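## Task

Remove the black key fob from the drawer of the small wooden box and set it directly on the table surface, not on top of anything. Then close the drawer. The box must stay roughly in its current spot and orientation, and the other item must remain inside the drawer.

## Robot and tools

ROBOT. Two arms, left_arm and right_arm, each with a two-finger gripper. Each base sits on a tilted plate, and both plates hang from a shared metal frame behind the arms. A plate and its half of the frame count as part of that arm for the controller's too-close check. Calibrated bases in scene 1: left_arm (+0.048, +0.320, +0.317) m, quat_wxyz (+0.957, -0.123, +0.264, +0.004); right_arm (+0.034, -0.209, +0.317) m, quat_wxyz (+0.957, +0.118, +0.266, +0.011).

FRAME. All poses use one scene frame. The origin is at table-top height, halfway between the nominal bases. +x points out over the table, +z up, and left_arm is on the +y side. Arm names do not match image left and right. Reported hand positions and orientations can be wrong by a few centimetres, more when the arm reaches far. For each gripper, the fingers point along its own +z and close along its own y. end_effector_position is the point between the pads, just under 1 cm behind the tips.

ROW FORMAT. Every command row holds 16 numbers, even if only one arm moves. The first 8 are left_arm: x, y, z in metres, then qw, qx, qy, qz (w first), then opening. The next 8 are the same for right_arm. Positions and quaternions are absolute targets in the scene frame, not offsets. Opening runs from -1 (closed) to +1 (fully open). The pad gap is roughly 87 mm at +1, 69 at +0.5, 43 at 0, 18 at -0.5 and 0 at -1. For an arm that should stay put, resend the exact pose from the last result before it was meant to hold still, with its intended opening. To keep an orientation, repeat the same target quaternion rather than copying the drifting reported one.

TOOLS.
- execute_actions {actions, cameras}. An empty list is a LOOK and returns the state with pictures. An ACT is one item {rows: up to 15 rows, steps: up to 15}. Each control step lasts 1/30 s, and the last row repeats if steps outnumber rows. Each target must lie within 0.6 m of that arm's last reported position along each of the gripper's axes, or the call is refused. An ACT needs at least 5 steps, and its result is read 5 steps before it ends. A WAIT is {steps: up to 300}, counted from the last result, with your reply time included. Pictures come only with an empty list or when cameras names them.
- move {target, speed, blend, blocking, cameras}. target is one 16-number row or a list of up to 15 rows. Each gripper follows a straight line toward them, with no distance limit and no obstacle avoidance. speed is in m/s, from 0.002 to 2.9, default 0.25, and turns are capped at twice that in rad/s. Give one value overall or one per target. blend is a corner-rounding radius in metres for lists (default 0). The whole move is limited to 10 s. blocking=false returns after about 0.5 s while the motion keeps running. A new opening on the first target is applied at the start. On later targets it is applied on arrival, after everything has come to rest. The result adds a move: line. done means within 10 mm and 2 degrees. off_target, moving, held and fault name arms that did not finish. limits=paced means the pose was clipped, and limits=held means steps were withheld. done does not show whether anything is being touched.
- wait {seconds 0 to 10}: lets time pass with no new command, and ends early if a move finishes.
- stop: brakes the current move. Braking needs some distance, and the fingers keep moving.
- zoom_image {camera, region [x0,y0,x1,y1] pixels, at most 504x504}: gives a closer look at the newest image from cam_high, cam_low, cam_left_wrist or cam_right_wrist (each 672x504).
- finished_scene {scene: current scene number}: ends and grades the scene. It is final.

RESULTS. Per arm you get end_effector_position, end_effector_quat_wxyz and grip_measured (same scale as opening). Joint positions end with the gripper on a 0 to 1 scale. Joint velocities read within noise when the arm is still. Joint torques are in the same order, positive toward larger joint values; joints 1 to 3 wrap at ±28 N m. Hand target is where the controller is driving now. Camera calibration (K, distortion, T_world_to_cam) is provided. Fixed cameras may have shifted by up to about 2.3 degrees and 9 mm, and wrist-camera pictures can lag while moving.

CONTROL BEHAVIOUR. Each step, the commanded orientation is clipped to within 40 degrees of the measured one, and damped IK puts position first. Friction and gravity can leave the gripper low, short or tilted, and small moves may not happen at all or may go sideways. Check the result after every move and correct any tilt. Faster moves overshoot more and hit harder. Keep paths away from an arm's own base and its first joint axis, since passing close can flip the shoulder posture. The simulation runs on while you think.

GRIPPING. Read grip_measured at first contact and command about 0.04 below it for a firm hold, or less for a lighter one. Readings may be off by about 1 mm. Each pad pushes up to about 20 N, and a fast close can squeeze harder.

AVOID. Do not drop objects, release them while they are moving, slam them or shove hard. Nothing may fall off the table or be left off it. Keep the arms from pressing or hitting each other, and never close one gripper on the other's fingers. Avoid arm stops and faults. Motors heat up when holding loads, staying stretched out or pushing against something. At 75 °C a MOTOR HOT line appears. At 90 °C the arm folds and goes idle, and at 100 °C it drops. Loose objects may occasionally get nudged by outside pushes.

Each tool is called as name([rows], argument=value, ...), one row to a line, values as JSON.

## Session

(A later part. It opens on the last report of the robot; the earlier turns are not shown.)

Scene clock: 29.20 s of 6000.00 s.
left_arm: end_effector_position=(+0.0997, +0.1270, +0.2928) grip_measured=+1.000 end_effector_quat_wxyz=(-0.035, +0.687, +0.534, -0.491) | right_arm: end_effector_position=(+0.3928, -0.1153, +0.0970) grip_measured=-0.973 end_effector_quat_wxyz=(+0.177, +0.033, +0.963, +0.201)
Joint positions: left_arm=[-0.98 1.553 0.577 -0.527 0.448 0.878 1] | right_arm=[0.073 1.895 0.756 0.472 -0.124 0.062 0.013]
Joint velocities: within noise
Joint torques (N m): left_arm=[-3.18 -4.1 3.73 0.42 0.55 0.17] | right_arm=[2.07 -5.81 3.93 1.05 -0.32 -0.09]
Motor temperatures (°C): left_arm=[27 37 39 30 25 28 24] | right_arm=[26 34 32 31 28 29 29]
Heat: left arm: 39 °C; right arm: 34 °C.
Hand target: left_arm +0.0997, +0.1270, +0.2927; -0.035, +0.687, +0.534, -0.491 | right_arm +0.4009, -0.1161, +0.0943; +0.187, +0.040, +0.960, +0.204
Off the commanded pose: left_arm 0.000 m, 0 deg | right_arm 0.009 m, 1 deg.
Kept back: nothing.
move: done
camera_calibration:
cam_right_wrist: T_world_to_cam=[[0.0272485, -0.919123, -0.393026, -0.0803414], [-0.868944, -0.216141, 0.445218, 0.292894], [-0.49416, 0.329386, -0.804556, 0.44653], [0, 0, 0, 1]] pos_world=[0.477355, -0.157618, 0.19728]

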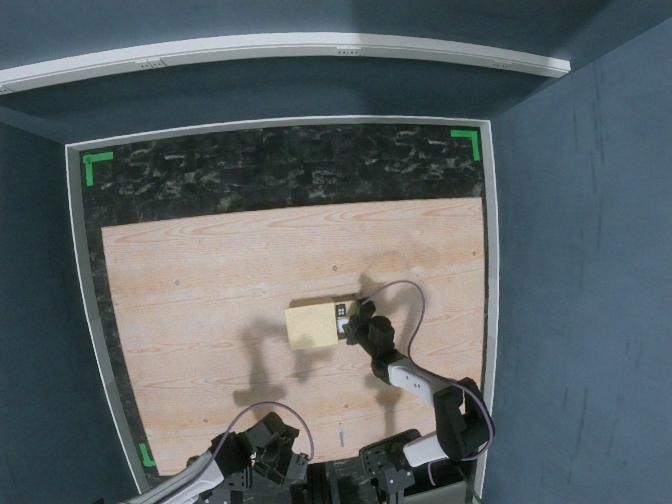

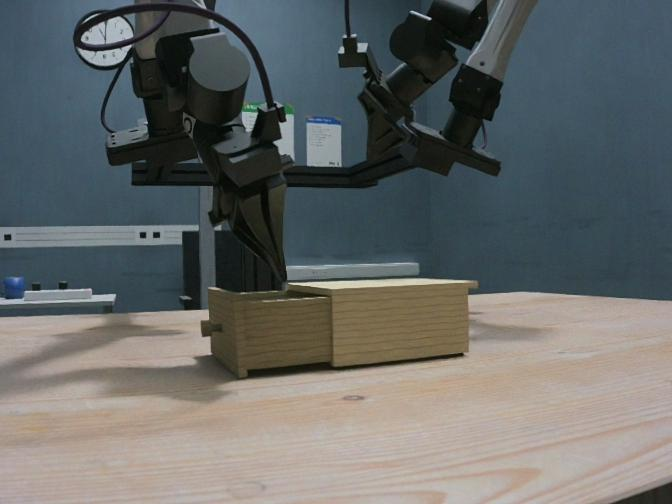

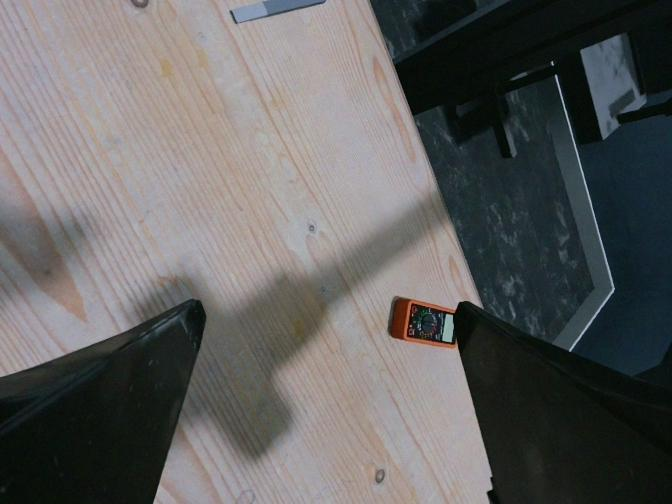

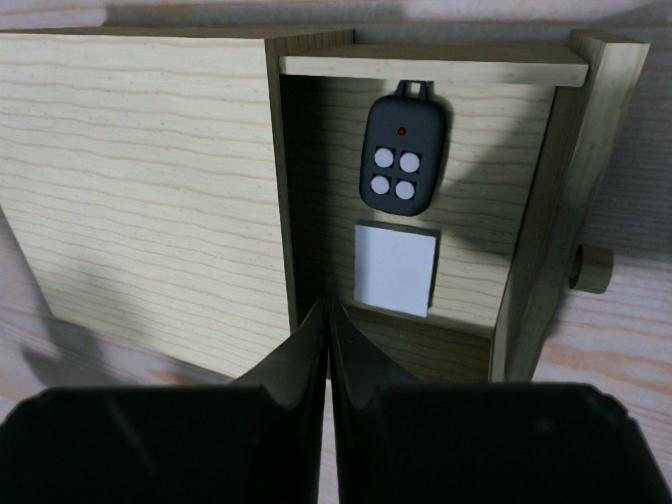

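move(target=[0.0997, 0.1270, 0.2928, -0.035, 0.687, 0.534, -0.491, 1, 0.433, -0.0845, 0.021, 0.1866, 0.0397, 0.9601, 0.2041, -1], speed=0.1)

zoom_image(camera="cam_right_wrist", region=[220, 20, 480, 340])

Scene clock: 31.03 s of 6000.00 s.
left_arm: end_effector_position=(+0.0997, +0.1270, +0.2928) grip_measured=+1.000 end_effector_quat_wxyz=(-0.035, +0.687, +0.534, -0.491) | right_arm: end_effector_position=(+0.4276, -0.0918, +0.0281) grip_measured=-0.974 end_effector_quat_wxyz=(+0.178, +0.039, +0.961, +0.206)
Joint positions: left_arm=[-0.98 1.553 0.577 -0.527 0.448 0.878 1] | right_arm=[0.076 2.216 1.034 0.522 -0.13 0.078 0.013]
Joint velocities: within noise
Joint torques (N m): left_arm=[-3.23 -4.1 3.78 0.43 0.54 0.18] | right_arm=[5.2 -5.41 4.6 1.14 -0.07 -0.07]
Motor temperatures (°C): left_arm=[27 37 39 30 25 28 24] | right_arm=[26 34 32 31 28 29 29]
Heat: left arm: 39 °C; right arm: 34 °C.
Hand target: left_arm +0.0997, +0.1270, +0.2927; -0.035, +0.687, +0.534, -0.491 | right_arm +0.4326, -0.0847, +0.0216; +0.187, +0.040, +0.960, +0.204
Off the commanded pose: left_arm 0.000 m, 0 deg | right_arm 0.012 m, 1 deg.
Kept back: nothing.
move: off_target (right_arm)
camera_calibration:
cam_right_wrist: T_world_to_cam=[[0.0175862, -0.913985, -0.405368, -0.081821], [-0.871992, -0.212389, 0.441045, 0.36066], [-0.489204, 0.345721, -0.800722, 0.399942], [0, 0, 0, 1]] pos_world=[0.511585, -0.136451, 0.128008]

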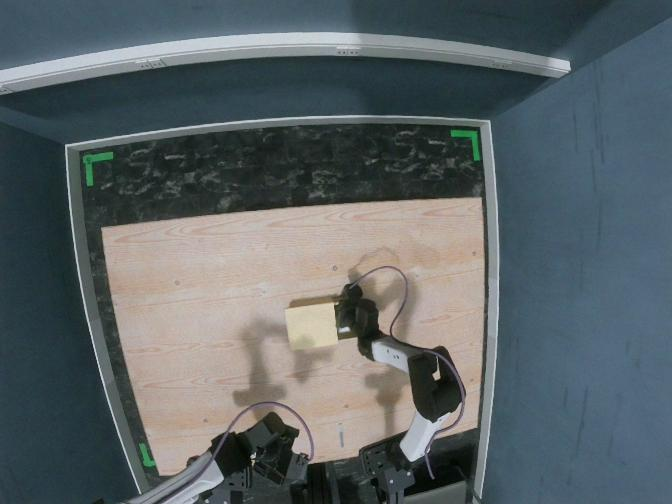

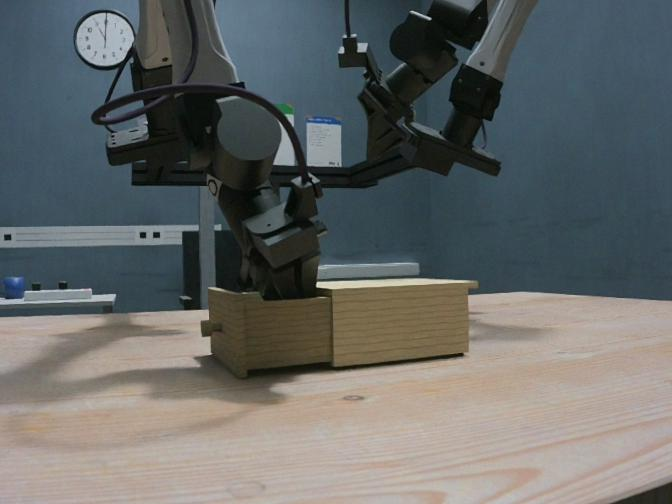

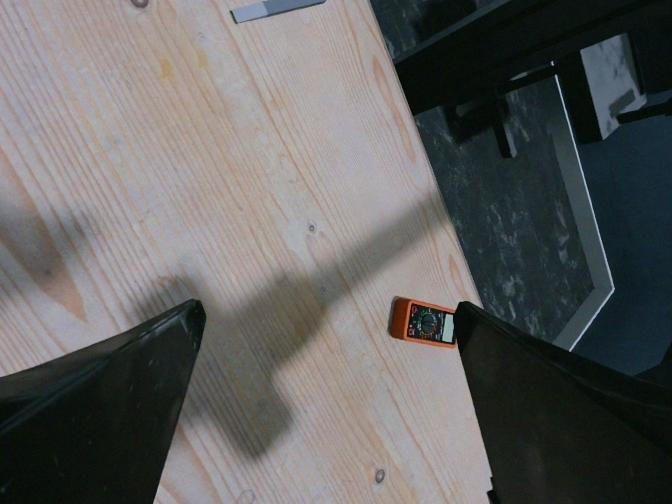

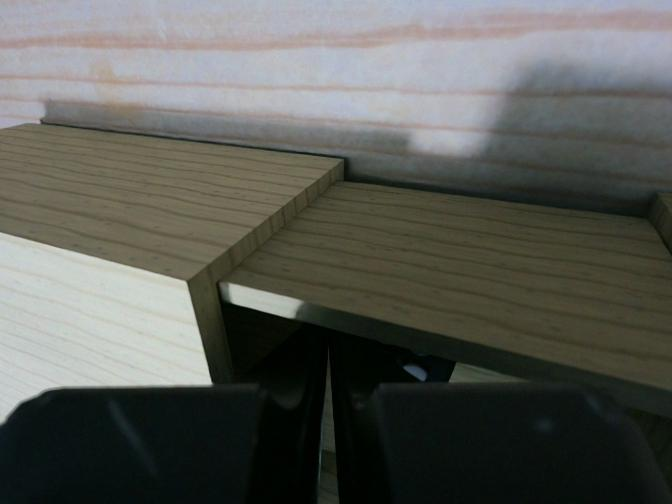

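Scaled by 1.575 from the camera's 672x504 image, which has a finer 960x720 frame.

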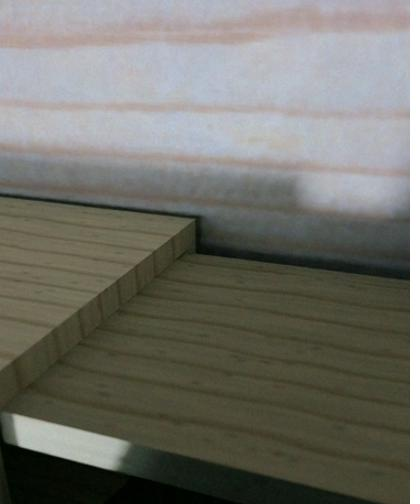

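move(target=[0.0997, 0.1270, 0.2928, -0.035, 0.687, 0.534, -0.491, 1, 0.433, -0.078, 0.022, 0.1866, 0.0397, 0.9601, 0.2041, -1], speed=0.05, cameras=["cam_low", "cam_right_wrist"])

zoom_image(camera="cam_right_wrist", region=[180, 260, 520, 504])

Scene clock: 32.20 s of 6000.00 s.
left_arm: end_effector_position=(+0.0997, +0.1270, +0.2928) grip_measured=+1.000 end_effector_quat_wxyz=(-0.035, +0.687, +0.534, -0.491) | right_arm: end_effector_position=(+0.4275, -0.0912, +0.0283) grip_measured=-0.974 end_effector_quat_wxyz=(+0.178, +0.040, +0.961, +0.207)
Joint positions: left_arm=[-0.98 1.553 0.577 -0.527 0.448 0.878 1] | right_arm=[0.077 2.216 1.034 0.522 -0.13 0.08 0.013]
Joint velocities: within noise
Joint torques (N m): left_arm=[-3.18 -4.11 3.81 0.42 0.54 0.17] | right_arm=[6.71 -5.19 4.62 1.14 0.06 0]
Motor temperatures (°C): left_arm=[27 37 39 30 25 28 24] | right_arm=[26 34 32 31 28 29 29]
Heat: left arm: 39 °C; right arm: 34 °C.
Hand target: left_arm +0.0997, +0.1270, +0.2927; -0.035, +0.687, +0.534, -0.491 | right_arm +0.4324, -0.0781, +0.0230; +0.187, +0.040, +0.960, +0.205
Off the commanded pose: left_arm 0.000 m, 0 deg | right_arm 0.016 m, 1 deg.
Kept back: nothing.
move: off_target (right_arm)
camera_calibration:
cam_right_wrist: T_world_to_cam=[[0.0171387, -0.913512, -0.406451, -0.0809762], [-0.871931, -0.212602, 0.441063, 0.360551], [-0.489329, 0.346838, -0.800163, 0.399981], [0, 0, 0, 1]] pos_world=[0.511485, -0.136048, 0.128112]
Images, in order (width x height): cam_low 672x504, cam_right_wrist 672x504.

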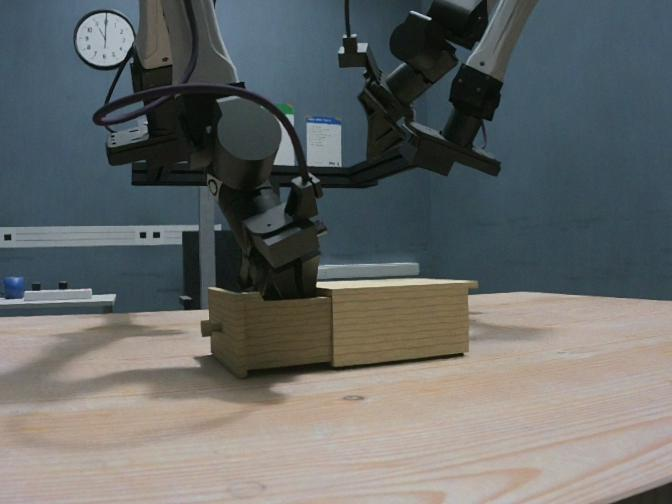

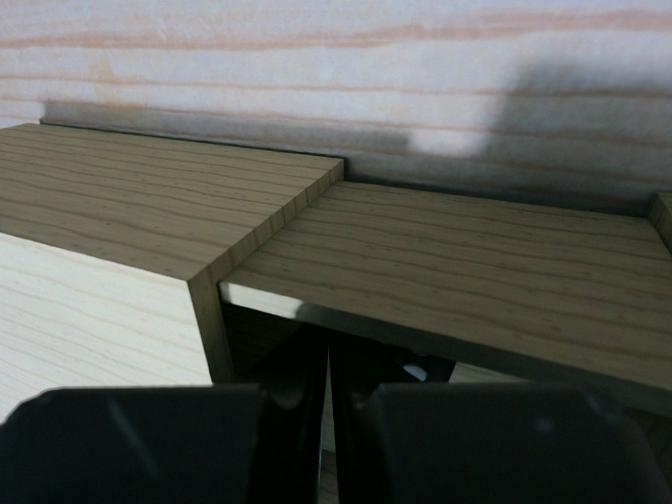

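Scaled by 1.482 from the camera's 672x504 image, which has a finer 960x720 frame.

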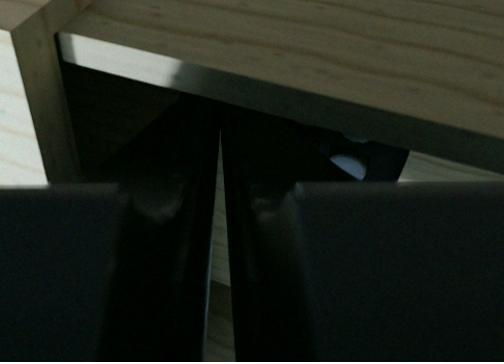

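move(target=[0.0997, 0.1270, 0.2928, -0.035, 0.687, 0.534, -0.491, 1, 0.433, -0.072, 0.018, 0.1866, 0.0397, 0.9601, 0.2041, -1], speed=0.05, cameras=["cam_high", "cam_right_wrist"])

zoom_image(camera="cam_high", region=[280, 280, 400, 370])

Scene clock: 33.57 s of 6000.00 s.
left_arm: end_effector_position=(+0.0997, +0.1270, +0.2928) grip_measured=+1.000 end_effector_quat_wxyz=(-0.035, +0.687, +0.534, -0.491) | right_arm: end_effector_position=(+0.4275, -0.0911, +0.0280) grip_measured=-0.974 end_effector_quat_wxyz=(+0.177, +0.040, +0.962, +0.205)
Joint positions: left_arm=[-0.98 1.553 0.577 -0.527 0.448 0.878 1] | right_arm=[0.079 2.217 1.038 0.516 -0.125 0.08 0.013]
Joint velocities: within noise
Joint torques (N m): left_arm=[-3.19 -4.1 3.74 0.43 0.53 0.18] | right_arm=[7.64 -3.84 5.57 1.26 0.1 0.12]
Motor temperatures (°C): left_arm=[27 37 39 30 25 28 24] | right_arm=[26 34 32 32 28 29 29]
Heat: left arm: 39 °C; right arm: 34 °C.
Hand target: left_arm +0.0997, +0.1270, +0.2927; -0.035, +0.687, +0.534, -0.491 | right_arm +0.4317, -0.0724, +0.0198; +0.186, +0.040, +0.960, +0.205
Off the commanded pose: left_arm 0.000 m, 0 deg | right_arm 0.022 m, 1 deg.
Kept back: nothing.
move: off_target (right_arm)
camera_calibration:
cam_right_wrist: T_world_to_cam=[[0.016011, -0.915104, -0.402899, -0.0807373], [-0.870329, -0.211117, 0.444924, 0.360126], [-0.49221, 0.343531, -0.799822, 0.400553], [0, 0, 0, 1]] pos_world=[0.511877, -0.135457, 0.127614]
Images, in order (width x height): cam_high 672x504, cam_right_wrist 672x504.

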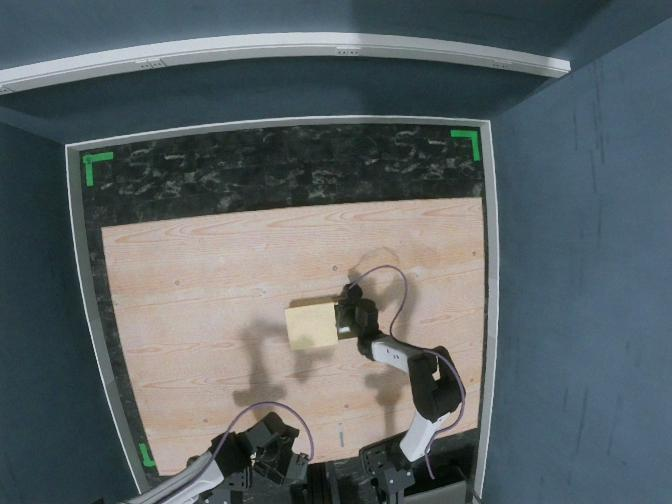

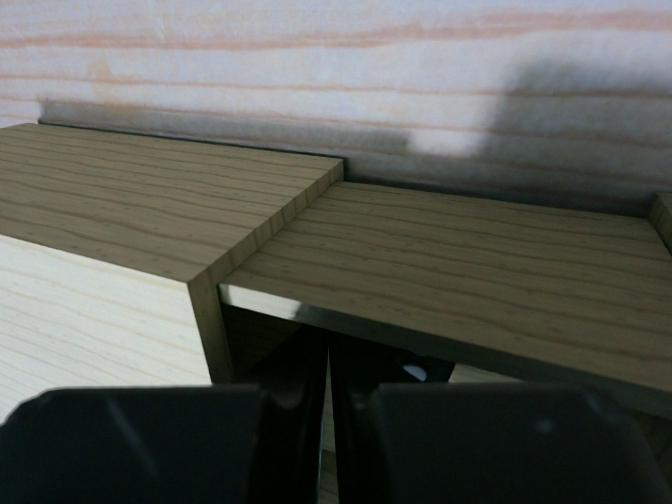

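Scaled by 4.200 from the camera's 672x504 image, which has a finer 960x720 frame.

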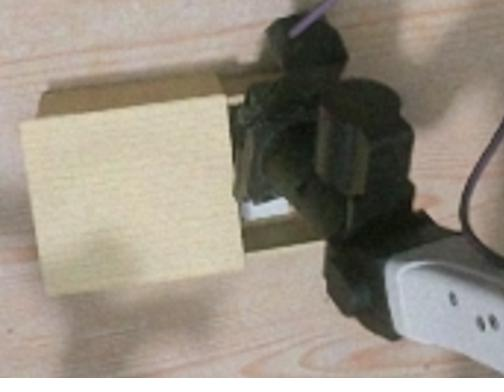

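move(target=[0.0997, 0.1270, 0.2928, -0.035, 0.687, 0.534, -0.491, 1, 0.409, -0.116, 0.094, 0.1866, 0.0397, 0.9601, 0.2041, -1], speed=0.15, cameras=["cam_high", "cam_right_wrist"])

zoom_image(camera="cam_right_wrist", region=[250, 40, 480, 220])

Scene clock: 37.57 s of 6000.00 s.
left_arm: end_effector_position=(+0.0997, +0.1270, +0.2928) grip_measured=+1.000 end_effector_quat_wxyz=(-0.035, +0.687, +0.534, -0.491) | right_arm: end_effector_position=(+0.4003, -0.1104, +0.0850) grip_measured=-0.974 end_effector_quat_wxyz=(+0.173, +0.041, +0.963, +0.204)
Joint positions: left_arm=[-0.98 1.553 0.577 -0.527 0.448 0.878 1] | right_arm=[0.073 1.956 0.811 0.474 -0.126 0.08 0.013]
Joint velocities: within noise
Joint torques (N m): left_arm=[-3.22 -4.05 3.77 0.42 0.52 0.17] | right_arm=[2.14 -10.21 1.69 0.74 -0.3 -0.32]
Motor temperatures (°C): left_arm=[27 37 39 30 25 28 24] | right_arm=[26 35 32 32 28 29 29]
Heat: left arm: 39 °C; right arm: 35 °C.
Hand target: left_arm +0.0997, +0.1270, +0.2927; -0.035, +0.687, +0.534, -0.491 | right_arm +0.4089, -0.1159, +0.0936; +0.187, +0.040, +0.960, +0.204
Off the commanded pose: left_arm 0.000 m, 0 deg | right_arm 0.014 m, 2 deg.
Kept back: nothing.
move: off_target (right_arm)
camera_calibration:
cam_right_wrist: T_world_to_cam=[[0.0104233, -0.915989, -0.401067, -0.0729483], [-0.866829, -0.208229, 0.453043, 0.305192], [-0.498496, 0.342935, -0.796177, 0.441436], [0, 0, 0, 1]] pos_world=[0.485364, -0.154654, 0.183939]
Images, in order (width x height): cam_high 672x504, cam_right_wrist 672x504.

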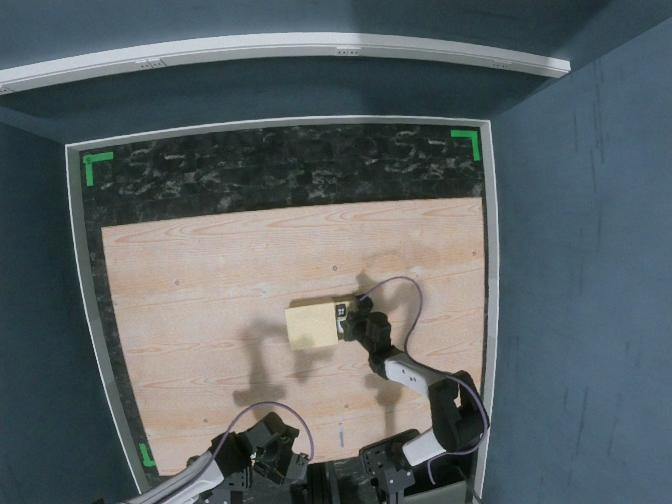

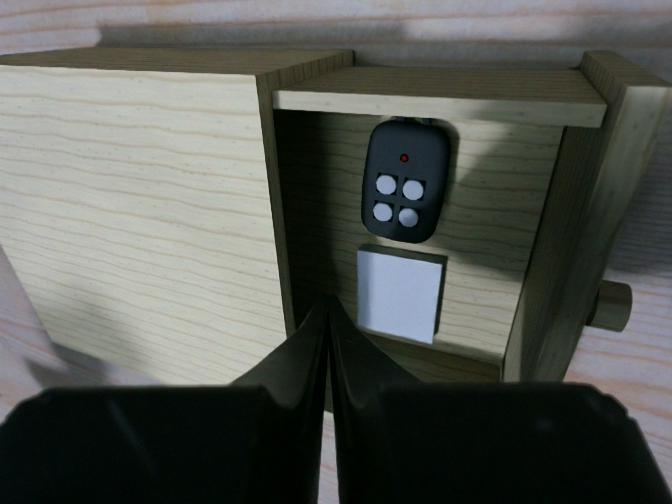

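Scaled by 2.191 from the camera's 672x504 image, which has a finer 960x720 frame.

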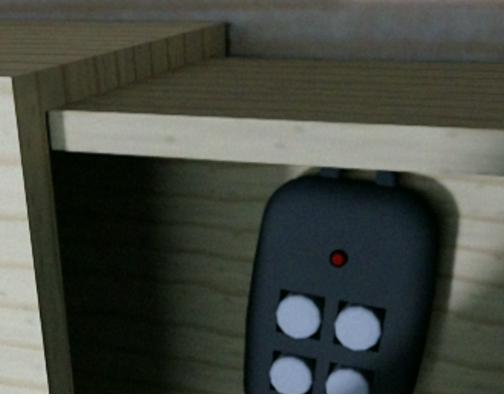

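zoom_image(camera="cam_right_wrist", region=[200, 270, 460, 504])

Scaled by 1.938 from the camera's 672x504 image, which has a finer 960x720 frame.

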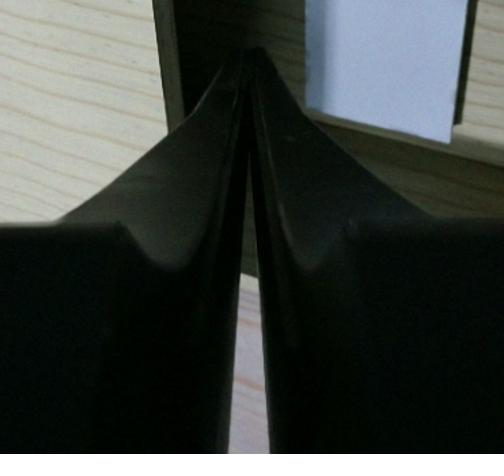

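move(target=[0.0997, 0.1270, 0.2928, -0.035, 0.687, 0.534, -0.491, 1, 0.409, -0.102, 0.094, 0.1866, 0.0397, 0.9601, 0.2041, -1], speed=0.06, cameras=[])

move(target=[0.0997, 0.1270, 0.2928, -0.035, 0.687, 0.534, -0.491, 1, 0.409, -0.094, 0.094, 0.1866, 0.0397, 0.9601, 0.2041, -1], speed=0.06, cameras=[])

Scene clock: 40.37 s of 6000.00 s.
left_arm: end_effector_position=(+0.0997, +0.1270, +0.2928) grip_measured=+1.000 end_effector_quat_wxyz=(-0.035, +0.687, +0.534, -0.491) | right_arm: end_effector_position=(+0.3995, -0.1033, +0.0870) grip_measured=-0.974 end_effector_quat_wxyz=(+0.172, +0.038, +0.963, +0.206)
Joint positions: left_arm=[-0.98 1.553 0.577 -0.527 0.448 0.878 1] | right_arm=[0.093 1.956 0.811 0.472 -0.117 0.086 0.013]
Joint velocities: within noise
Joint torques (N m): left_arm=[-3.25 -4.12 3.77 0.43 0.54 0.18] | right_arm=[4.19 -9.05 2.37 0.92 -0.12 -0.1]
Motor temperatures (°C): left_arm=[27 37 39 30 25 28 24] | right_arm=[26 35 32 32 28 29 29]
Heat: left arm: 39 °C; right arm: 35 °C.
Hand target: left_arm +0.0997, +0.1270, +0.2927; -0.035, +0.687, +0.534, -0.491 | right_arm +0.4089, -0.1020, +0.0940; +0.187, +0.040, +0.960, +0.204
Off the commanded pose: left_arm 0.000 m, 0 deg | right_arm 0.012 m, 2 deg.
Kept back: nothing.
move: off_target (right_arm)
No camera images: "cameras" was empty.

Scene clock: 41.07 s of 6000.00 s.
left_arm: end_effector_position=(+0.0997, +0.1270, +0.2928) grip_measured=+1.000 end_effector_quat_wxyz=(-0.035, +0.687, +0.534, -0.491) | right_arm: end_effector_position=(+0.3990, -0.0975, +0.0886) grip_measured=-0.974 end_effector_quat_wxyz=(+0.171, +0.038, +0.963, +0.204)
Joint positions: left_arm=[-0.98 1.553 0.577 -0.527 0.448 0.878 1] | right_arm=[0.113 1.956 0.811 0.472 -0.097 0.099 0.013]
Joint velocities: within noise
Joint torques (N m): left_arm=[-3.22 -4.12 3.77 0.42 0.53 0.18] | right_arm=[4.63 -8.16 2.86 0.96 -0.14 -0.11]
Motor temperatures (°C): left_arm=[27 37 39 30 25 28 24] | right_arm=[26 35 32 32 28 29 29]
Heat: left arm: 39 °C; right arm: 35 °C.
Hand target: left_arm +0.0997, +0.1270, +0.2927; -0.035, +0.687, +0.534, -0.491 | right_arm +0.4089, -0.0941, +0.0941; +0.187, +0.040, +0.960, +0.204
Off the commanded pose: left_arm 0.000 m, 0 deg | right_arm 0.012 m, 2 deg.
Kept back: nothing.
move: off_target (right_arm)
No camera images: "cameras" was empty.

move([
  [0.0997, 0.1270, 0.2928, -0.035, 0.687, 0.534, -0.491, 1, 0.412, -0.106, 0.080, 0.1866, 0.0397, 0.9601, 0.2041, -1],
  [0.0997, 0.1270, 0.2928, -0.035, 0.687, 0.534, -0.491, 1, 0.434, -0.082, 0.030, 0.1866, 0.0397, 0.9601, 0.2041, -1],
], speed=0.1, cameras=["cam_right_wrist"])

move(target=[0.0997, 0.1270, 0.2928, -0.035, 0.687, 0.534, -0.491, 1, 0.434, -0.074, 0.030, 0.1866, 0.0397, 0.9601, 0.2041, -1], speed=0.05, cameras=["cam_high", "cam_right_wrist"])

Scene clock: 44.90 s of 6000.00 s.
left_arm: end_effector_position=(+0.0997, +0.1270, +0.2928) grip_measured=+1.000 end_effector_quat_wxyz=(-0.035, +0.687, +0.534, -0.491) | right_arm: end_effector_position=(+0.4292, -0.0929, +0.0315) grip_measured=-0.974 end_effector_quat_wxyz=(+0.178, +0.044, +0.965, +0.190)
Joint positions: left_arm=[-0.98 1.553 0.577 -0.527 0.448 0.878 1] | right_arm=[0.091 2.2 1.032 0.507 -0.085 0.09 0.013]
Joint velocities: within noise
Joint torques (N m): left_arm=[-3.26 -4.05 3.78 0.42 0.54 0.17] | right_arm=[5.09 -6.65 3.55 1.1 -0.41 -0.13]
Motor temperatures (°C): left_arm=[27 37 39 30 25 28 24] | right_arm=[26 35 32 32 28 29 29]
Heat: left arm: 39 °C; right arm: 35 °C.
Hand target: left_arm +0.0997, +0.1270, +0.2927; -0.035, +0.687, +0.534, -0.491 | right_arm +0.4336, -0.0821, +0.0305; +0.186, +0.040, +0.960, +0.204
Off the commanded pose: left_arm 0.000 m, 0 deg | right_arm 0.012 m, 2 deg.
Kept back: nothing.
move: off_target (right_arm)
camera_calibration:
cam_right_wrist: T_world_to_cam=[[0.00297555, -0.926032, -0.377433, -0.07719], [-0.872321, -0.186942, 0.451785, 0.362546], [-0.488925, 0.327899, -0.808353, 0.402149], [0, 0, 0, 1]] pos_world=[0.513107, -0.135569, 0.132152]
Images, in order (width x height): cam_right_wrist 672x504.

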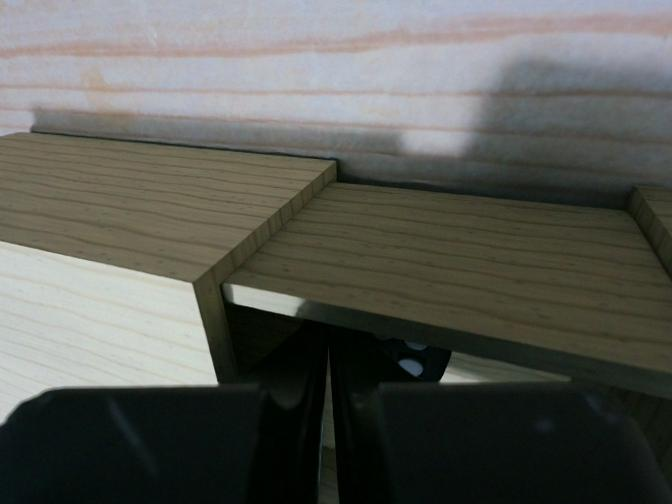

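Scene clock: 45.60 s of 6000.00 s.
left_arm: end_effector_position=(+0.0997, +0.1270, +0.2928) grip_measured=+1.000 end_effector_quat_wxyz=(-0.035, +0.687, +0.534, -0.491) | right_arm: end_effector_position=(+0.4300, -0.0935, +0.0298) grip_measured=-0.974 end_effector_quat_wxyz=(+0.178, +0.044, +0.965, +0.186)
Joint positions: left_arm=[-0.98 1.553 0.577 -0.527 0.448 0.878 1] | right_arm=[0.092 2.205 1.037 0.508 -0.076 0.09 0.013]
Joint velocities: within noise
Joint torques (N m): left_arm=[-3.23 -4.08 3.78 0.42 0.53 0.19] | right_arm=[6.78 -6.43 3.56 1.13 -0.33 0.01]
Motor temperatures (°C): left_arm=[27 37 39 30 25 28 24] | right_arm=[26 35 32 32 28 29 29]
Heat: left arm: 39 °C; right arm: 35 °C.
Hand target: left_arm +0.0997, +0.1270, +0.2927; -0.035, +0.687, +0.534, -0.491 | right_arm +0.4333, -0.0745, +0.0308; +0.186, +0.040, +0.960, +0.204
Off the commanded pose: left_arm 0.000 m, 0 deg | right_arm 0.020 m, 2 deg.
Kept back: nothing.
move: off_target (right_arm)
camera_calibration:
cam_right_wrist: T_world_to_cam=[[0.000606687, -0.929115, -0.36979, -0.0779555], [-0.87293, -0.180892, 0.453068, 0.364573], [-0.487845, 0.322526, -0.811163, 0.400578], [0, 0, 0, 1]] pos_world=[0.513714, -0.135678, 0.130931]
Images, in order (width x height): cam_high 672x504, cam_right_wrist 672x504.

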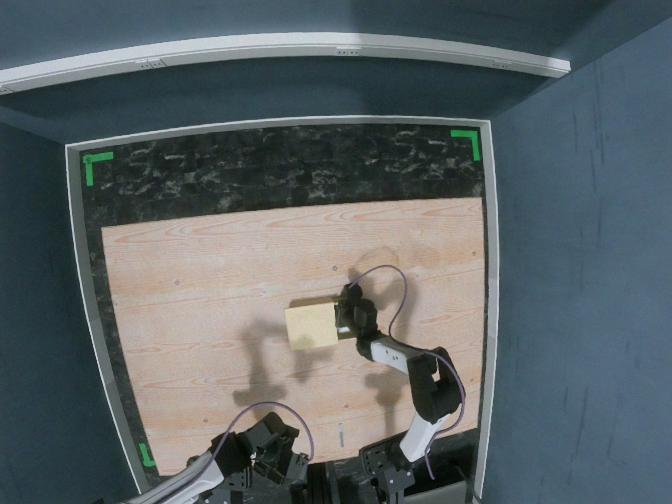

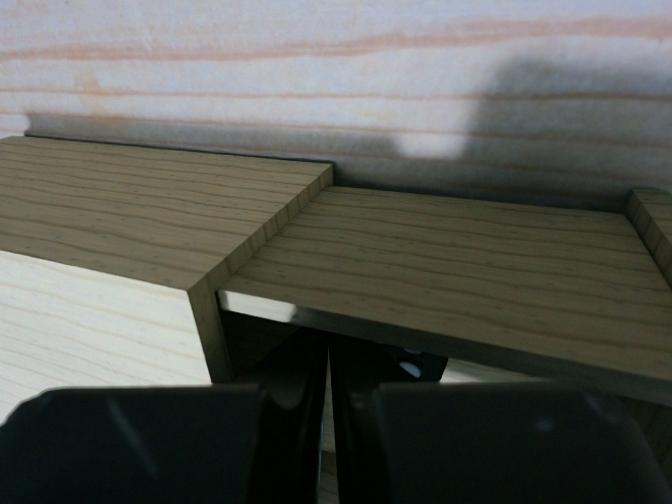

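move([
  [0.0997, 0.1270, 0.2928, -0.035, 0.687, 0.534, -0.491, 1, 0.434, -0.085, 0.016, 0.1866, 0.0397, 0.9601, 0.2041, -1],
  [0.0997, 0.1270, 0.2928, -0.035, 0.687, 0.534, -0.491, 1, 0.434, -0.107, 0.016, 0.1866, 0.0397, 0.9601, 0.2041, -1],
], speed=0.06, cameras=["cam_high", "cam_right_wrist"])

Scene clock: 50.20 s of 6000.00 s.
left_arm: end_effector_position=(+0.0997, +0.1270, +0.2928) grip_measured=+1.000 end_effector_quat_wxyz=(-0.035, +0.687, +0.534, -0.491) | right_arm: end_effector_position=(+0.4338, -0.0950, +0.0289) grip_measured=-0.974 end_effector_quat_wxyz=(+0.182, +0.041, +0.956, +0.225)
Joint positions: left_arm=[-0.98 1.553 0.577 -0.527 0.448 0.878 1] | right_arm=[0.051 2.218 1.05 0.517 -0.186 0.073 0.013]
Joint velocities: within noise
Joint torques (N m): left_arm=[-3.19 -4.08 3.75 0.43 0.54 0.18] | right_arm=[1.65 -6.08 3.19 1.03 -0.02 -0.38]
Motor temperatures (°C): left_arm=[27 37 39 30 25 27 23] | right_arm=[26 35 31 32 28 29 29]
Heat: left arm: 39 °C; right arm: 35 °C.
Hand target: left_arm +0.0997, +0.1270, +0.2927; -0.035, +0.687, +0.534, -0.491 | right_arm +0.4335, -0.1072, +0.0168; +0.186, +0.040, +0.960, +0.204
Off the commanded pose: left_arm 0.000 m, 0 deg | right_arm 0.018 m, 2 deg.
Kept back: nothing.
move: off_target (right_arm)
camera_calibration:
cam_right_wrist: T_world_to_cam=[[0.0230412, -0.898162, -0.439061, -0.0844539], [-0.876295, -0.229543, 0.423576, 0.365824], [-0.481224, 0.374988, -0.792344, 0.403739], [0, 0, 0, 1]] pos_world=[0.516804, -0.143278, 0.127865]
Images, in order (width x height): cam_high 672x504, cam_right_wrist 672x504.

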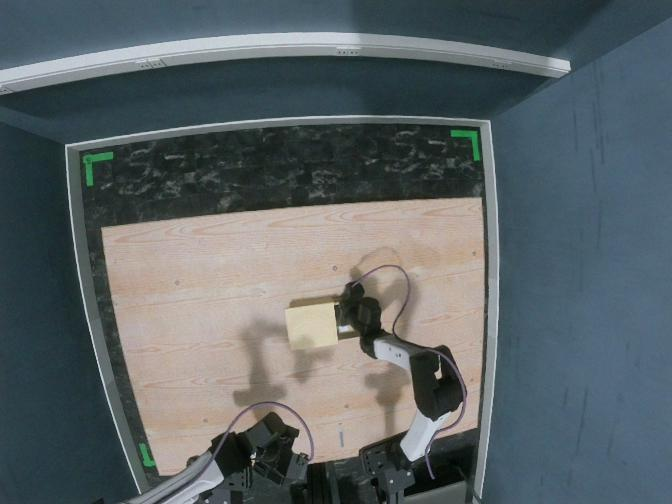

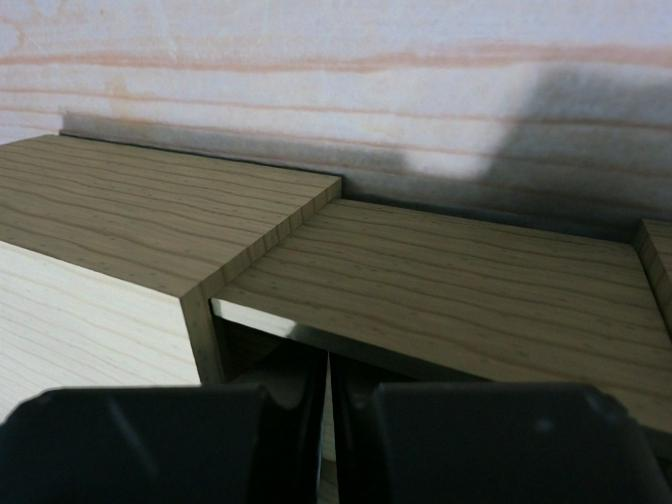

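move([
  [0.0997, 0.1270, 0.2928, -0.035, 0.687, 0.534, -0.491, 1, 0.412, -0.116, 0.085, 0.1866, 0.0397, 0.9601, 0.2041, -1],
  [0.0997, 0.1270, 0.2928, -0.035, 0.687, 0.534, -0.491, 1, 0.40, -0.19, 0.14, 0.1729, 0.0806, 0.8896, 0.4148, -1],
], speed=0.2, cameras=["cam_high", "cam_right_wrist"])

zoom_image(camera="cam_right_wrist", region=[150, 50, 550, 350])

Scene clock: 52.97 s of 6000.00 s.
left_arm: end_effector_position=(+0.0997, +0.1270, +0.2928) grip_measured=+1.000 end_effector_quat_wxyz=(-0.035, +0.687, +0.534, -0.491) | right_arm: end_effector_position=(+0.3849, -0.1834, +0.1279) grip_measured=-0.974 end_effector_quat_wxyz=(+0.147, +0.096, +0.892, +0.416)
Joint positions: left_arm=[-0.98 1.553 0.577 -0.527 0.448 0.878 1] | right_arm=[-0.345 1.888 0.869 0.171 -0.86 -0.062 0.013]
Joint velocities: within noise
Joint torques (N m): left_arm=[-3.23 -4.1 3.79 0.43 0.53 0.17] | right_arm=[0.51 -10.96 3.59 0.38 -0.61 -0.37]
Motor temperatures (°C): left_arm=[27 37 39 30 25 27 23] | right_arm=[26 36 31 32 28 29 29]
Heat: left arm: 39 °C; right arm: 36 °C.
Hand target: left_arm +0.0997, +0.1270, +0.2927; -0.035, +0.687, +0.534, -0.491 | right_arm +0.3997, -0.1897, +0.1398; +0.173, +0.081, +0.890, +0.415
Off the commanded pose: left_arm 0.000 m, 0 deg | right_arm 0.020 m, 3 deg.
Kept back: nothing.
move: off_target (right_arm)
camera_calibration:
cam_right_wrist: T_world_to_cam=[[-0.0289839, -0.639338, -0.76838, -0.0096071], [-0.863206, -0.371595, 0.34175, 0.240038], [-0.504019, 0.673175, -0.54111, 0.523156], [0, 0, 0, 1]] pos_world=[0.470604, -0.269121, 0.19367]
Images, in order (width x height): cam_high 672x504, cam_right_wrist 672x504.

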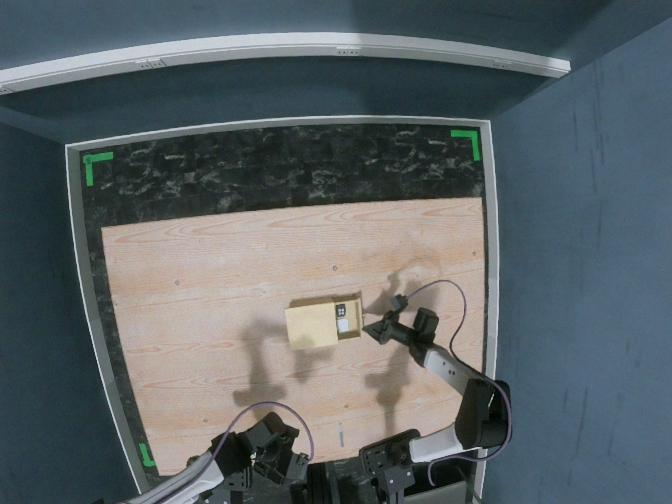

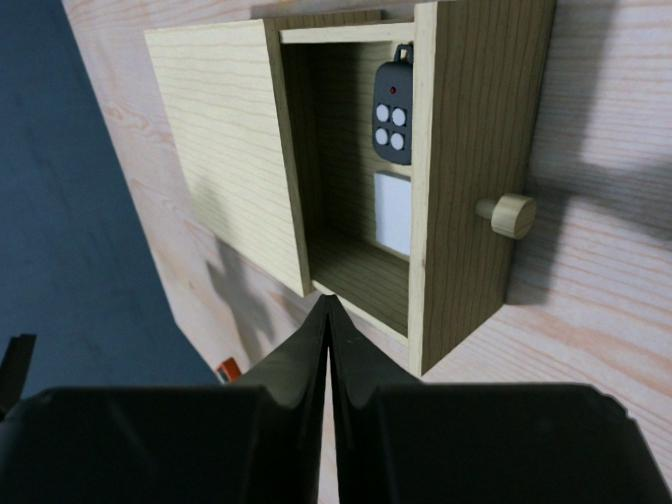

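Scaled by 1.260 from the camera's 672x504 image, which has a finer 960x720 frame.

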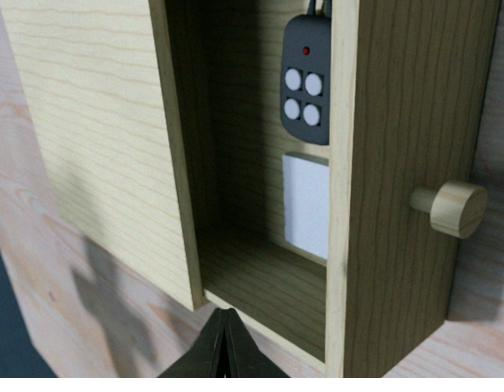

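move([
  [0.0997, 0.1270, 0.2928, -0.035, 0.687, 0.534, -0.491, 1, 0.412, -0.150, 0.100, 0.1908, 0, 0.9816, 0, -1],
  [0.0997, 0.1270, 0.2928, -0.035, 0.687, 0.534, -0.491, 1, 0.412, -0.150, 0.030, 0.1908, 0, 0.9816, 0, -1],
  [0.0997, 0.1270, 0.2928, -0.035, 0.687, 0.534, -0.491, 1, 0.412, -0.150, 0.008, 0.1908, 0, 0.9816, 0, -1],
], speed=[0.2, 0.15, 0.05], cameras=["cam_low", "cam_right_wrist"])

Scene clock: 62.13 s of 6000.00 s.
left_arm: end_effector_position=(+0.0997, +0.1270, +0.2928) grip_measured=+1.000 end_effector_quat_wxyz=(-0.035, +0.687, +0.534, -0.491) | right_arm: end_effector_position=(+0.4035, -0.1482, +0.0238) grip_measured=-0.974 end_effector_quat_wxyz=(+0.177, -0.009, +0.984, -0.003)
Joint positions: left_arm=[-0.98 1.553 0.577 -0.527 0.448 0.878 1] | right_arm=[0.134 2.185 0.939 0.563 0.312 -0.055 0.013]
Joint velocities: within noise
Joint torques (N m): left_arm=[-3.22 -4.1 3.77 0.42 0.54 0.18] | right_arm=[1.66 -3.21 5.11 1.4 -0.22 -0.18]
Motor temperatures (°C): left_arm=[27 37 39 30 25 27 23] | right_arm=[26 37 31 31 28 29 29]
Heat: left arm: 39 °C; right arm: 37 °C.
Hand target: left_arm +0.0997, +0.1270, +0.2927; -0.035, +0.687, +0.534, -0.491 | right_arm +0.4110, -0.1506, +0.0094; +0.190, +0.000, +0.982, +0.000
Off the commanded pose: left_arm 0.000 m, 0 deg | right_arm 0.018 m, 2 deg.
Kept back: nothing.
move: off_target (right_arm)
camera_calibration:
cam_right_wrist: T_world_to_cam=[[0.0365806, -0.999233, 0.0139983, -0.164936], [-0.865564, -0.02468, 0.50019, 0.353438], [-0.499461, -0.0304137, -0.865802, 0.354117], [0, 0, 0, 1]] pos_world=[0.488824, -0.145317, 0.132118]
Images, in order (width x height): cam_low 672x504, cam_right_wrist 672x504.

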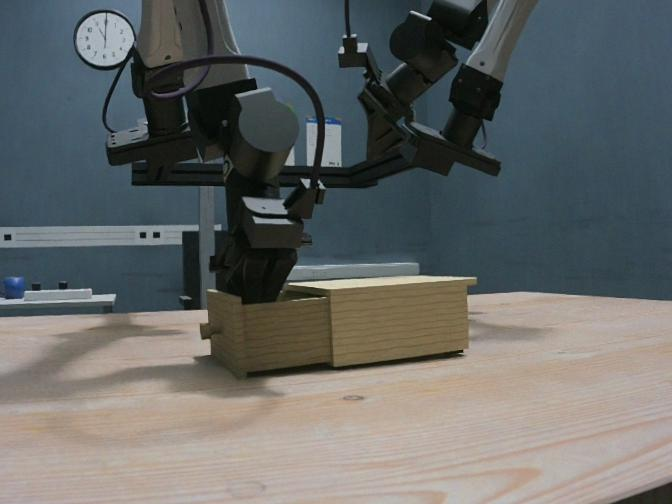

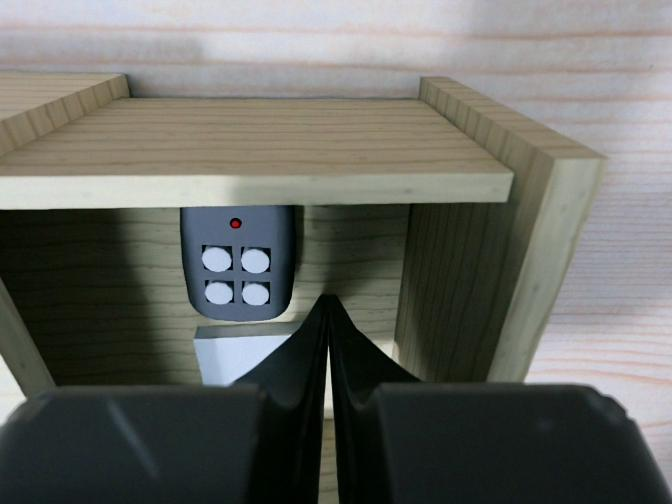

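move([
  [0.0997, 0.1270, 0.2928, -0.035, 0.687, 0.534, -0.491, 1, 0.425, -0.150, 0.050, 0.1908, 0, 0.9816, 0, -1],
  [0.0997, 0.1270, 0.2928, -0.035, 0.687, 0.534, -0.491, 1, 0.425, -0.1, 0.044, 0.1908, 0, 0.9816, 0, -1],
], speed=[0.1, 0.08], cameras=[])

move(target=[0.0997, 0.1270, 0.2928, -0.035, 0.687, 0.534, -0.491, 1, 0.425, -0.092, 0.044, 0.1908, 0, 0.9816, 0, -1], speed=0.06, cameras=[])

move(target=[0.0997, 0.1270, 0.2928, -0.035, 0.687, 0.534, -0.491, 1, 0.425, -0.084, 0.044, 0.1908, 0, 0.9816, 0, -1], speed=0.06, cameras=["cam_high", "cam_low", "cam_right_wrist"])

Scene clock: 64.37 s of 6000.00 s.
left_arm: end_effector_position=(+0.0997, +0.1270, +0.2928) grip_measured=+1.000 end_effector_quat_wxyz=(-0.035, +0.687, +0.534, -0.491) | right_arm: end_effector_position=(+0.4272, -0.1069, +0.0475) grip_measured=-0.974 end_effector_quat_wxyz=(+0.194, -0.001, +0.981, -0.001)
Joint positions: left_arm=[-0.98 1.553 0.577 -0.527 0.448 0.878 1] | right_arm=[0.25 2.159 1.012 0.475 0.402 0.026 0.013]
Joint velocities: within noise
Joint torques (N m): left_arm=[-3.18 -4.08 3.75 0.43 0.54 0.18] | right_arm=[5.81 -6.46 3.88 0.82 0.1 0.01]
Motor temperatures (°C): left_arm=[27 37 39 30 25 27 23] | right_arm=[26 37 31 32 28 29 29]
Heat: left arm: 39 °C; right arm: 37 °C.
Hand target: left_arm +0.0997, +0.1270, +0.2927; -0.035, +0.687, +0.534, -0.491 | right_arm +0.4249, -0.1002, +0.0441; +0.191, +0.000, +0.982, +0.000
Off the commanded pose: left_arm 0.000 m, 0 deg | right_arm 0.008 m, 0 deg.
Kept back: nothing.
move: done
No camera images: "cameras" was empty.

Scene clock: 65.07 s of 6000.00 s.
left_arm: end_effector_position=(+0.0997, +0.1270, +0.2928) grip_measured=+1.000 end_effector_quat_wxyz=(-0.035, +0.687, +0.534, -0.491) | right_arm: end_effector_position=(+0.4270, -0.1075, +0.0472) grip_measured=-0.974 end_effector_quat_wxyz=(+0.192, +0.000, +0.981, -0.014)
Joint positions: left_arm=[-0.98 1.553 0.577 -0.527 0.448 0.878 1] | right_arm=[0.26 2.166 1.023 0.462 0.435 0.032 0.013]
Joint velocities: within noise
Joint torques (N m): left_arm=[-3.18 -4.08 3.73 0.43 0.53 0.17] | right_arm=[6.8 -6.31 4.11 0.84 -0.11 0.14]
Motor temperatures (°C): left_arm=[27 37 39 30 25 27 23] | right_arm=[26 37 31 32 28 29 29]
Heat: left arm: 39 °C; right arm: 37 °C.
Hand target: left_arm +0.0997, +0.1270, +0.2927; -0.035, +0.687, +0.534, -0.491 | right_arm +0.4248, -0.0923, +0.0445; +0.191, +0.000, +0.982, +0.000
Off the commanded pose: left_arm 0.000 m, 0 deg | right_arm 0.016 m, 2 deg.
Kept back: nothing.
move: off_target (right_arm)
No camera images: "cameras" was empty.

Scene clock: 65.77 s of 6000.00 s.
left_arm: end_effector_position=(+0.0997, +0.1270, +0.2928) grip_measured=+1.000 end_effector_quat_wxyz=(-0.035, +0.687, +0.534, -0.491) | right_arm: end_effector_position=(+0.4265, -0.1080, +0.0477) grip_measured=-0.974 end_effector_quat_wxyz=(+0.190, +0.000, +0.981, -0.029)
Joint positions: left_arm=[-0.98 1.553 0.577 -0.527 0.448 0.878 1] | right_arm=[0.272 2.171 1.034 0.448 0.473 0.036 0.013]
Joint velocities: within noise
Joint torques (N m): left_arm=[-3.25 -4.1 3.71 0.42 0.53 0.18] | right_arm=[7.53 -6.01 4.22 0.88 -0.32 0.2]
Motor temperatures (°C): left_arm=[27 37 39 30 25 27 23] | right_arm=[26 37 31 32 28 29 29]
Heat: left arm: 39 °C; right arm: 37 °C.
Hand target: left_arm +0.0997, +0.1270, +0.2927; -0.035, +0.687, +0.534, -0.491 | right_arm +0.4243, -0.0845, +0.0451; +0.190, +0.000, +0.982, +0.000
Off the commanded pose: left_arm 0.000 m, 0 deg | right_arm 0.024 m, 3 deg.
Kept back: nothing.
move: off_target (right_arm)
camera_calibration:
cam_right_wrist: T_world_to_cam=[[0.00928665, -0.997974, 0.0629379, -0.116438], [-0.87904, 0.0218549, 0.476247, 0.374329], [-0.476658, -0.0597477, -0.877056, 0.375127], [0, 0, 0, 1]] pos_world=[0.508939, -0.10197, 0.158063]
Images, in order (width x height): cam_high 672x504, cam_low 672x504, cam_right_wrist 672x504.

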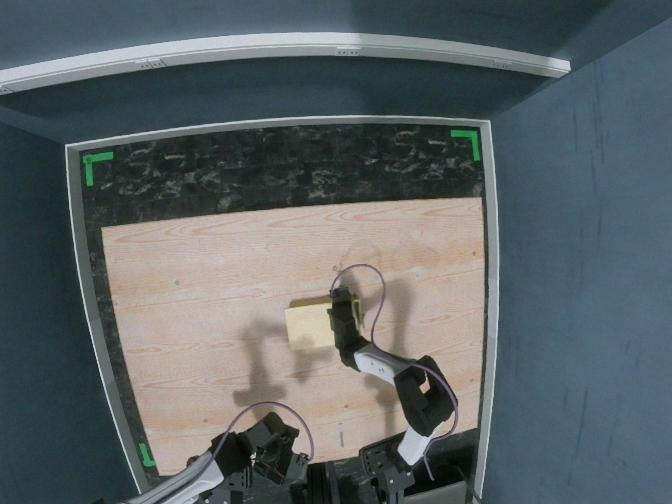

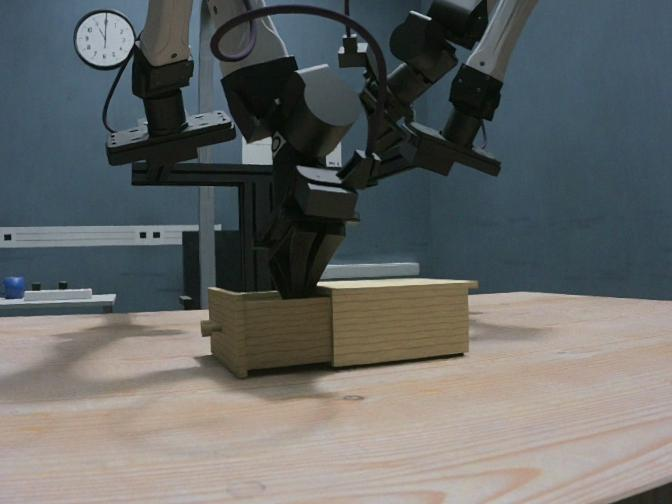

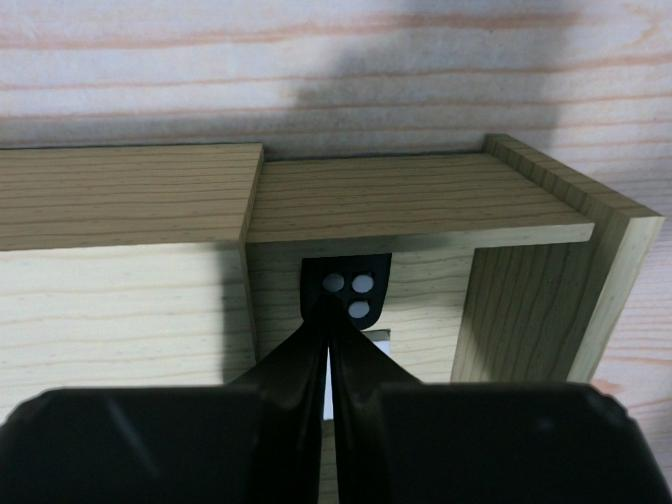

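move([
  [0.0997, 0.1270, 0.2928, -0.035, 0.687, 0.534, -0.491, 1, 0.415, -0.125, 0.070, 0.1908, 0, 0.9816, 0, -1],
  [0.0997, 0.1270, 0.2928, -0.035, 0.687, 0.534, -0.491, 1, 0.402, -0.119, 0.083, 0.1866, 0.0397, 0.9601, 0.2041, -1],
  [0.0997, 0.1270, 0.2928, -0.035, 0.687, 0.534, -0.491, 1, 0.427, -0.0905, 0.022, 0.1866, 0.0397, 0.9601, 0.2041, -1],
], speed=[0.15, 0.15, 0.1], cameras=["cam_right_wrist"])

Scene clock: 74.57 s of 6000.00 s.
left_arm: end_effector_position=(+0.0997, +0.1270, +0.2928) grip_measured=+1.000 end_effector_quat_wxyz=(-0.035, +0.687, +0.534, -0.491) | right_arm: end_effector_position=(+0.4250, -0.0933, +0.0286) grip_measured=-0.974 end_effector_quat_wxyz=(+0.181, +0.040, +0.960, +0.209)
Joint positions: left_arm=[-0.98 1.553 0.577 -0.527 0.448 0.878 1] | right_arm=[0.07 2.213 1.016 0.542 -0.14 0.076 0.013]
Joint velocities: within noise
Joint torques (N m): left_arm=[-3.26 -4.05 3.77 0.43 0.53 0.18] | right_arm=[4.38 -6.09 3.21 1.1 -0.07 -0.13]
Motor temperatures (°C): left_arm=[27 37 39 29 25 27 23] | right_arm=[27 37 31 32 28 29 29]
Heat: left arm: 39 °C; right arm: 37 °C.
Hand target: left_arm +0.0997, +0.1270, +0.2927; -0.035, +0.687, +0.534, -0.491 | right_arm +0.4267, -0.0905, +0.0223; +0.186, +0.040, +0.960, +0.204
Off the commanded pose: left_arm 0.000 m, 0 deg | right_arm 0.007 m, 1 deg.
Kept back: nothing.
move: done
camera_calibration:
cam_right_wrist: T_world_to_cam=[[0.0195672, -0.91174, -0.410302, -0.0834523], [-0.87456, -0.214485, 0.434903, 0.358937], [-0.484522, 0.350324, -0.801568, 0.398027], [0, 0, 0, 1]] pos_world=[0.508398, -0.138538, 0.128702]
Images, in order (width x height): cam_right_wrist 672x504.

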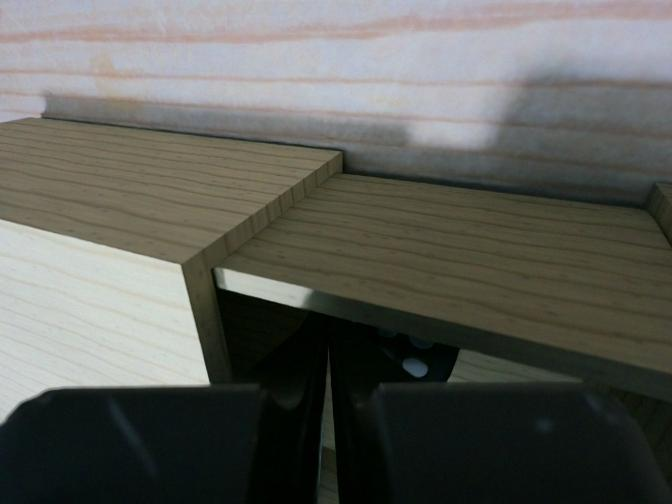

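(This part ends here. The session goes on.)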